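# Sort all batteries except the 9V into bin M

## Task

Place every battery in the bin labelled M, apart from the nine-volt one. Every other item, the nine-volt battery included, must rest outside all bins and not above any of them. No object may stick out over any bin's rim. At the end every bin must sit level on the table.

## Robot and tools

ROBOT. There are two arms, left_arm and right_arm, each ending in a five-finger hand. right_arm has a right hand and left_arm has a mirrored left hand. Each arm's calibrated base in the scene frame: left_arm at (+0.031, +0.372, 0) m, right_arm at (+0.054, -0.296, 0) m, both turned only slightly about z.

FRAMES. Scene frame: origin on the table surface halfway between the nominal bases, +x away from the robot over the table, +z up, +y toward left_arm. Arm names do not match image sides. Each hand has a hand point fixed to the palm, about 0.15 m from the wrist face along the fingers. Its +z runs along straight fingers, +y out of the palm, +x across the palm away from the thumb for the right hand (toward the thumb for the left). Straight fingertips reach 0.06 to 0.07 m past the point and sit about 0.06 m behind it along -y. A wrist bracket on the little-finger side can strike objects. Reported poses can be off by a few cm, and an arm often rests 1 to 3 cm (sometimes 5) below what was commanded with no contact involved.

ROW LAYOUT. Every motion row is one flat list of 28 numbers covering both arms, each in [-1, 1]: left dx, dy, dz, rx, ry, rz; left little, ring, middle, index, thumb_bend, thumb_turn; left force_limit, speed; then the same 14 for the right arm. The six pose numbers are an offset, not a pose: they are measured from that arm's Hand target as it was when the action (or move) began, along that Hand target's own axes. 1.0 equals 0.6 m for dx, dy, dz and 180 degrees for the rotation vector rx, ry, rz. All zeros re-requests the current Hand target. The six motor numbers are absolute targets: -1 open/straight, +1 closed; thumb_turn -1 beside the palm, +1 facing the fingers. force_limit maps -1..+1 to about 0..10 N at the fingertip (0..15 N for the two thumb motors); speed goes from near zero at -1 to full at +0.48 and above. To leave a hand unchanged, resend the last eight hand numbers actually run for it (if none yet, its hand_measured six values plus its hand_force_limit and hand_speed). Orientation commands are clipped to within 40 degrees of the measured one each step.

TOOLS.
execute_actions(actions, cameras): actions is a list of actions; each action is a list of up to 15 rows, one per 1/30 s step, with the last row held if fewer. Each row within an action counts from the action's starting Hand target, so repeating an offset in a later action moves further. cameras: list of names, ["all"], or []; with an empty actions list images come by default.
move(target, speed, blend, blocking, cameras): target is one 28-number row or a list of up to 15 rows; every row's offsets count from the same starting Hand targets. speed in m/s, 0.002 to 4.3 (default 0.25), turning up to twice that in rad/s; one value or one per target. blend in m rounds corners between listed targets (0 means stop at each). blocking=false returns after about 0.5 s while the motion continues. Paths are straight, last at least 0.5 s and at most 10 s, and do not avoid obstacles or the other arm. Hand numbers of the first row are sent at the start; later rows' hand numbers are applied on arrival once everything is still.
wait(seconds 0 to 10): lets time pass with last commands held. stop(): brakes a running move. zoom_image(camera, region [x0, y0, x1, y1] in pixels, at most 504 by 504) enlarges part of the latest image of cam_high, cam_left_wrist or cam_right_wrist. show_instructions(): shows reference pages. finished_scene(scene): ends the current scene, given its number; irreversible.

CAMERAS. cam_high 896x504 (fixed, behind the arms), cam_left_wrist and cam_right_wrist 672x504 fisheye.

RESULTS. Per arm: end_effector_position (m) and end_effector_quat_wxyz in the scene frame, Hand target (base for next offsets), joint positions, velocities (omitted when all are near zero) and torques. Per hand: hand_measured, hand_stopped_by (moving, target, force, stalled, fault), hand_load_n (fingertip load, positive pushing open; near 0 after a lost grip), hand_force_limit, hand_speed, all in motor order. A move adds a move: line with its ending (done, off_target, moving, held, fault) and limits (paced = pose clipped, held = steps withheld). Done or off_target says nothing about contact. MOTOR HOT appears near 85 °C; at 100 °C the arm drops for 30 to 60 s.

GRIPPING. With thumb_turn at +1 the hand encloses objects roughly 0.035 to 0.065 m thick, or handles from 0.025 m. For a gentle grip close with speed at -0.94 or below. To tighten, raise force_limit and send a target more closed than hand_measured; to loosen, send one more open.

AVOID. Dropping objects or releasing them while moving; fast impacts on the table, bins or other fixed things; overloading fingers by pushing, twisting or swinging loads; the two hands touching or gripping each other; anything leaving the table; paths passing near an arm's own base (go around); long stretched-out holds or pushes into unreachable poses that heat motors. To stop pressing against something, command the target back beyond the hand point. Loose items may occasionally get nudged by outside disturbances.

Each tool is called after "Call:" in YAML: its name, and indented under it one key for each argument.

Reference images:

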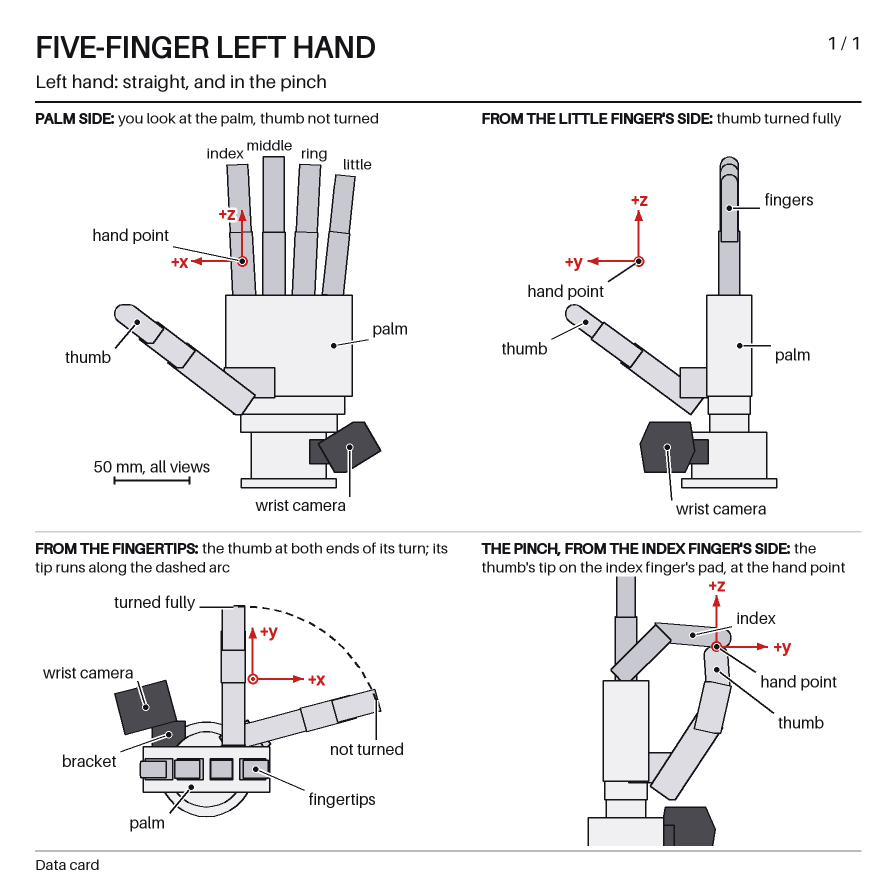

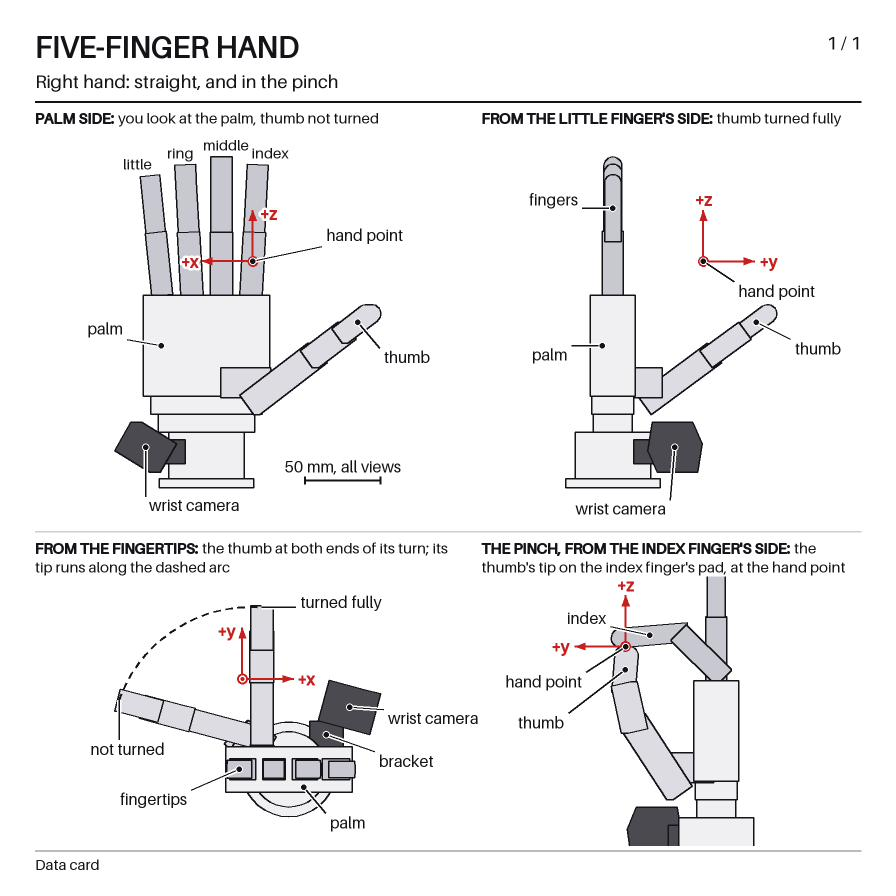

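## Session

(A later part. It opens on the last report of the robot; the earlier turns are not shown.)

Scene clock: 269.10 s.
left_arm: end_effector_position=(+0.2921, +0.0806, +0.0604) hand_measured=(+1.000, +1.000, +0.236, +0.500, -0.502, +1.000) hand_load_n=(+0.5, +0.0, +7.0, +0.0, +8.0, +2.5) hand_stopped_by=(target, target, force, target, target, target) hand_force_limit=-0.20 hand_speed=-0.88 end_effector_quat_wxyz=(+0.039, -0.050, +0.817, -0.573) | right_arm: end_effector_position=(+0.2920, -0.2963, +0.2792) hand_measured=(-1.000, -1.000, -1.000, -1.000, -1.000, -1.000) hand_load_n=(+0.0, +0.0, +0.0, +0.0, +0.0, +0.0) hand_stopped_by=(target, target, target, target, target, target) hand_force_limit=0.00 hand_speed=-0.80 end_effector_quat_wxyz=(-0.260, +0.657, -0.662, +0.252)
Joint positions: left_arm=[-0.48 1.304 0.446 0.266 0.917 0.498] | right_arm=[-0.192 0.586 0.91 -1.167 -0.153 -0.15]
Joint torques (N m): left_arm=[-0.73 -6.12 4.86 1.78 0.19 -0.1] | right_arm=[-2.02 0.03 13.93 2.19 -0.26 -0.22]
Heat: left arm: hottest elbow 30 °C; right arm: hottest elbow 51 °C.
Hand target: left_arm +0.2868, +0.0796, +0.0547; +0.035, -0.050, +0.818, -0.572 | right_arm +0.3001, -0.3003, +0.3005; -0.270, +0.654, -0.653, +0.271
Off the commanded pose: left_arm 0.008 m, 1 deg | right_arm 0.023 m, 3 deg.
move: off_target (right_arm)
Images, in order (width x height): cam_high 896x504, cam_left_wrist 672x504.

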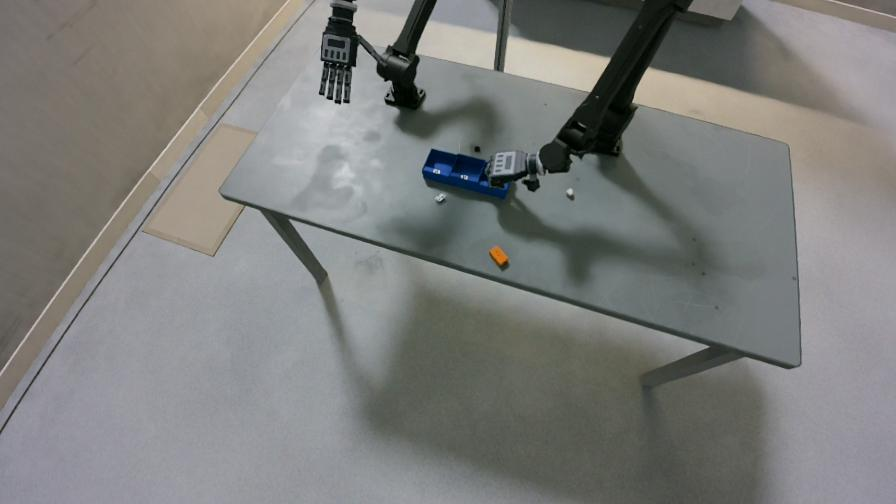

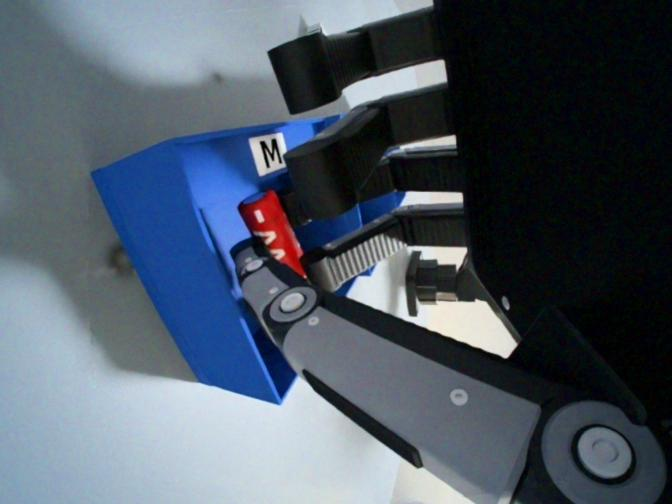

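Call:
move:
  target: [0.005,0.0237,0.008,0,0,0,1,1,0.5,0.5,-0.5,1,-0.2,-0.88,0,0,0,0,0,0,-1,-1,-1,-1,-1,-1,0,-0.8]
  cameras: ["cam_left_wrist"]
  speed: 0.05

Call:
zoom_image:
  camera: "cam_left_wrist"
  region: [80, 80, 440, 430]

Scene clock: 284.13 s.
left_arm: end_effector_position=(+0.2904, +0.0793, +0.0474) hand_measured=(+1.000, +1.000, +0.236, +0.500, -0.502, +1.000) hand_load_n=(+0.0, +0.0, +7.5, +0.0, +7.5, +2.5) hand_stopped_by=(target, target, force, target, target, target) hand_force_limit=-0.20 hand_speed=-0.88 end_effector_quat_wxyz=(+0.042, -0.045, +0.816, -0.575) | right_arm: end_effector_position=(+0.2920, -0.2963, +0.2792) hand_measured=(-1.000, -1.000, -1.000, -1.000, -1.000, -1.000) hand_load_n=(+0.0, +0.0, +0.0, +0.0, -0.5, +0.0) hand_stopped_by=(target, target, target, target, target, target) hand_force_limit=0.00 hand_speed=-0.80 end_effector_quat_wxyz=(-0.260, +0.657, -0.662, +0.252)
Joint positions: left_arm=[-0.486 1.348 0.426 0.34 0.915 0.498] | right_arm=[-0.192 0.586 0.91 -1.167 -0.153 -0.15]
Joint torques (N m): left_arm=[-0.67 -5.89 4.25 1.91 0.11 -0.15] | right_arm=[-1.96 0.03 13.93 2.19 -0.26 -0.21]
Heat: left arm: hottest elbow 29 °C; right arm: hottest elbow 51 °C.
Hand target: left_arm +0.2839, +0.0796, +0.0397; +0.035, -0.050, +0.818, -0.572 | right_arm +0.3001, -0.3003, +0.3005; -0.270, +0.654, -0.653, +0.271
Off the commanded pose: left_arm 0.010 m, 1 deg | right_arm 0.023 m, 3 deg.
move: off_target (right_arm)
Images, in order (width x height): cam_left_wrist 672x504.

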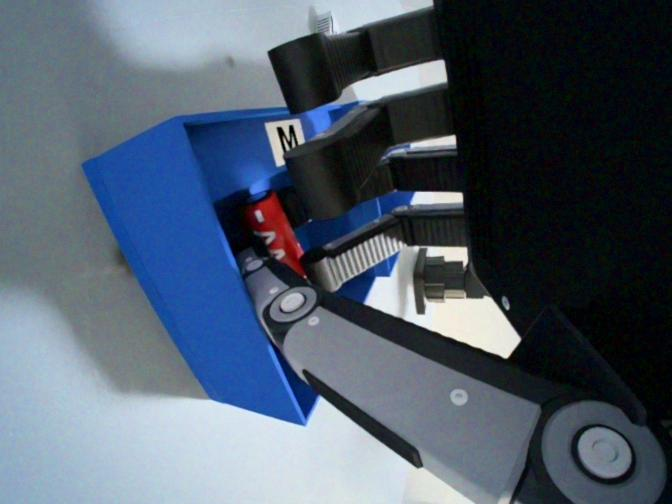

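Scaled by 1.400 from the camera's 672x504 image, which has a finer 960x720 frame.

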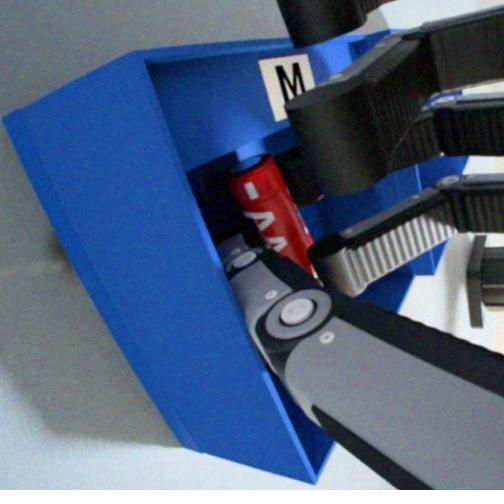

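Call:
move:
  target: [0,0,0,0,0,0,1,1,0.09,0.5,-0.5,1,-0.2,-0.8,0,0,0,0,0,0,-1,-1,-1,-1,-1,-1,0,-0.8]
  cameras: ["cam_left_wrist"]
  speed: 0.05

Call:
zoom_image:
  camera: "cam_left_wrist"
  region: [80, 80, 440, 430]

Scene clock: 295.53 s.
left_arm: end_effector_position=(+0.2905, +0.0793, +0.0472) hand_measured=(+1.000, +1.000, +0.090, +0.500, -0.500, +1.000) hand_load_n=(+0.0, +0.0, +0.0, +0.0, +0.0, +0.0) hand_stopped_by=(target, target, target, target, target, target) hand_force_limit=-0.20 hand_speed=-0.80 end_effector_quat_wxyz=(+0.042, -0.045, +0.816, -0.575) | right_arm: end_effector_position=(+0.2920, -0.2963, +0.2792) hand_measured=(-1.000, -1.000, -1.000, -1.000, -1.000, -1.000) hand_load_n=(+0.0, +0.0, +0.0, -0.5, +0.0, +0.0) hand_stopped_by=(target, target, target, target, target, target) hand_force_limit=0.00 hand_speed=-0.80 end_effector_quat_wxyz=(-0.260, +0.657, -0.662, +0.252)
Joint positions: left_arm=[-0.486 1.348 0.426 0.34 0.914 0.498] | right_arm=[-0.192 0.586 0.91 -1.167 -0.153 -0.15]
Joint torques (N m): left_arm=[-0.62 -5.89 4.3 1.78 0.14 -0.15] | right_arm=[-1.96 -0.03 13.94 2.22 -0.26 -0.22]
Heat: left arm: hottest elbow 28 °C; right arm: hottest elbow 51 °C.
Hand target: left_arm +0.2839, +0.0796, +0.0398; +0.035, -0.050, +0.818, -0.572 | right_arm +0.3001, -0.3003, +0.3005; -0.270, +0.654, -0.653, +0.271
Off the commanded pose: left_arm 0.010 m, 1 deg | right_arm 0.023 m, 3 deg.
move: off_target (right_arm)
Images, in order (width x height): cam_left_wrist 672x504.

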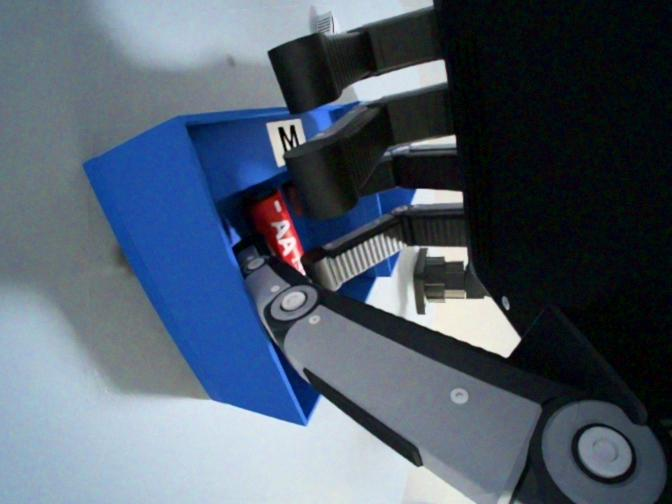

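Scaled by 1.400 from the camera's 672x504 image, which has a finer 960x720 frame.

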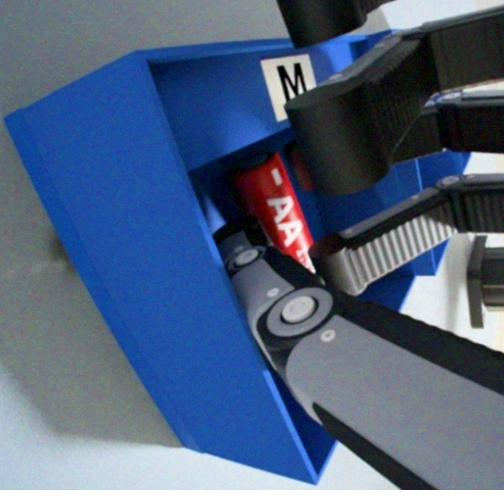

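Call:
move:
  target: [-0.0087,-0.0978,-0.0237,0,0,0,1,1,0.09,0.5,-0.5,1,-0.2,-0.8,0,0,0,0,0,0,-1,-1,-1,-1,-1,-1,0,-0.8]
  cameras: ["cam_left_wrist","cam_high"]
  speed: 0.08

Call:
zoom_image:
  camera: "cam_left_wrist"
  region: [20, 80, 380, 430]

Scene clock: 305.33 s.
left_arm: end_effector_position=(+0.2751, +0.0848, +0.0800) hand_measured=(+1.000, +1.000, +0.090, +0.500, -0.500, +1.000) hand_load_n=(+0.0, +0.0, +0.0, +0.0, +0.0, +0.0) hand_stopped_by=(target, target, target, target, target, target) hand_force_limit=-0.20 hand_speed=-0.80 end_effector_quat_wxyz=(+0.024, -0.060, +0.823, -0.564) | right_arm: end_effector_position=(+0.2920, -0.2963, +0.2792) hand_measured=(-1.000, -1.000, -1.000, -1.000, -1.000, -1.000) hand_load_n=(+0.0, +0.0, +0.0, +0.0, +0.0, +0.0) hand_stopped_by=(target, target, target, target, target, target) hand_force_limit=0.00 hand_speed=-0.80 end_effector_quat_wxyz=(-0.260, +0.657, -0.662, +0.252)
Joint positions: left_arm=[-0.493 1.194 0.451 0.115 0.907 0.49] | right_arm=[-0.192 0.586 0.91 -1.167 -0.153 -0.15]
Joint torques (N m): left_arm=[-0.67 -6.77 9.91 0.68 0.2 -0.15] | right_arm=[-1.96 0.03 13.94 2.22 -0.26 -0.21]
Heat: left arm: hottest elbow 28 °C; right arm: hottest elbow 51 °C.
Hand target: left_arm +0.2900, +0.0735, +0.0998; +0.035, -0.050, +0.818, -0.572 | right_arm +0.3001, -0.3003, +0.3005; -0.270, +0.654, -0.653, +0.271
Off the commanded pose: left_arm 0.027 m, 2 deg | right_arm 0.023 m, 3 deg.
move: off_target (left_arm, right_arm)
Images, in order (width x height): cam_high 896x504, cam_left_wrist 672x504.

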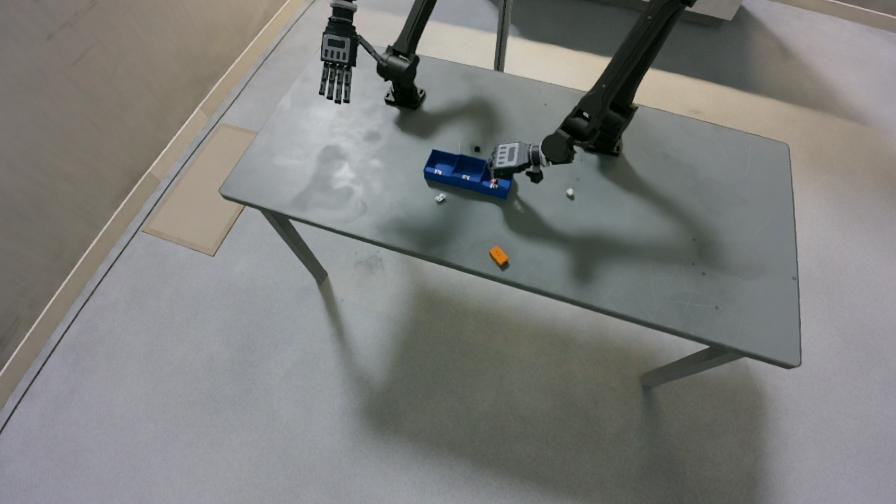

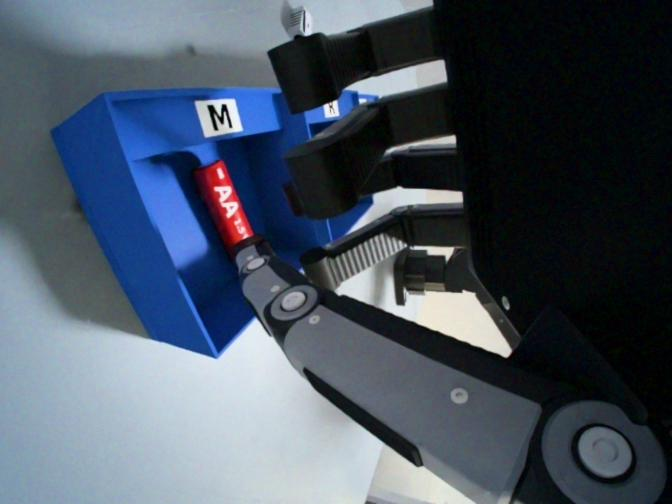

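Scaled by 1.400 from the camera's 672x504 image, which has a finer 960x720 frame.

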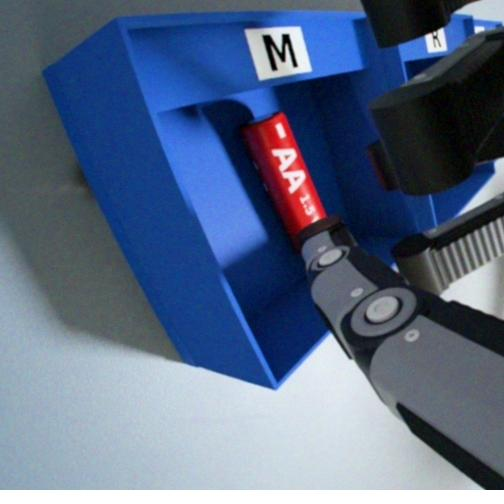

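Call:
move:
  target: [0.0725,-0.0935,-0.133,0,0,0,1,1,0.09,0.5,-0.5,1,-0.2,-0.8,0,0,0,0,0,0,-1,-1,-1,-1,-1,-1,0,-0.8]
  cameras: ["all"]
  speed: 0.2

Call:
zoom_image:
  camera: "cam_high"
  region: [415, 140, 525, 210]

Call:
zoom_image:
  camera: "cam_high"
  region: [540, 60, 800, 300]

Scene clock: 314.30 s.
left_arm: end_effector_position=(+0.2216, +0.1276, +0.1510) hand_measured=(+1.000, +1.000, +0.090, +0.500, -0.500, +1.000) hand_load_n=(+0.0, +0.0, +0.0, +0.0, +0.0, +0.0) hand_stopped_by=(target, target, target, target, target, target) hand_force_limit=-0.20 hand_speed=-0.80 end_effector_quat_wxyz=(+0.008, -0.068, +0.825, -0.562) | right_arm: end_effector_position=(+0.2920, -0.2963, +0.2792) hand_measured=(-1.000, -1.000, -1.000, -1.000, -1.000, -1.000) hand_load_n=(+0.0, +0.0, +0.0, +0.0, +0.0, -0.5) hand_stopped_by=(target, target, target, target, target, target) hand_force_limit=0.00 hand_speed=-0.80 end_effector_quat_wxyz=(-0.260, +0.657, -0.662, +0.252)
Joint positions: left_arm=[-0.417 0.808 0.472 -0.383 0.976 0.559] | right_arm=[-0.192 0.586 0.91 -1.167 -0.153 -0.15]
Joint torques (N m): left_arm=[0.91 -2.67 12.4 0.65 0.53 0.1] | right_arm=[-2.02 0.09 13.94 2.21 -0.26 -0.21]
Heat: left arm: hottest elbow 30 °C; right arm: hottest elbow 52 °C.
Hand target: left_arm +0.2400, +0.1235, +0.1799; +0.035, -0.050, +0.818, -0.572 | right_arm +0.3001, -0.3003, +0.3005; -0.270, +0.654, -0.653, +0.271
Off the commanded pose: left_arm 0.035 m, 4 deg | right_arm 0.023 m, 3 deg.
move: off_target (left_arm, right_arm)

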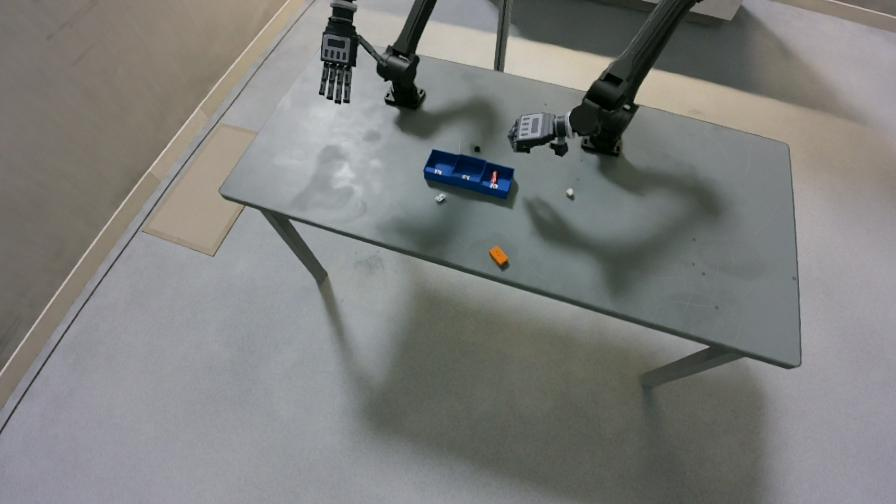

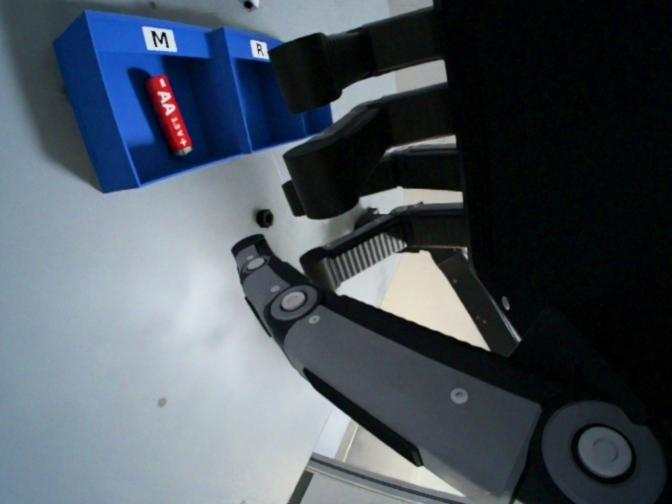

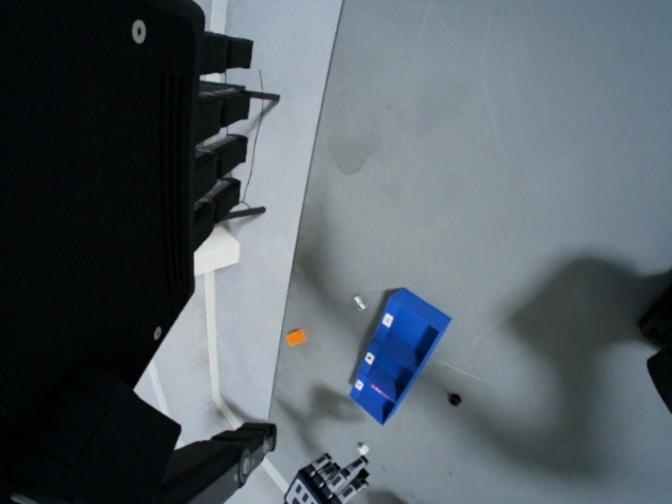

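Scaled by 4.582 from the camera's 896x504 image, which has a finer 1280x720 frame.

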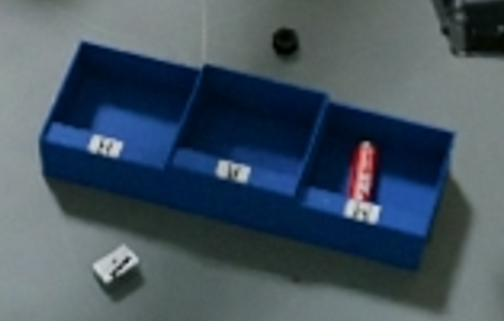

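Scaled by 1.938 from the camera's 896x504 image, which has a finer 1280x720 frame.

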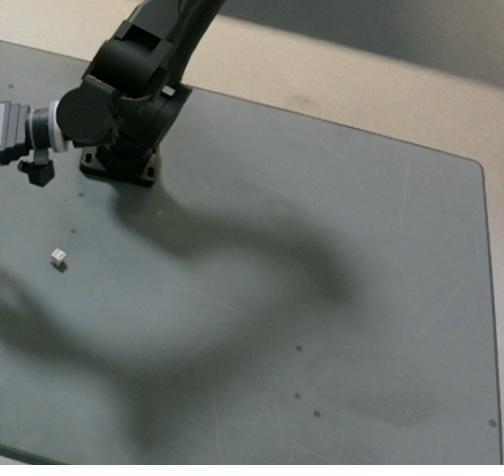

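Call:
finished_scene:
  scene: 3

The scene is finished: the task was done.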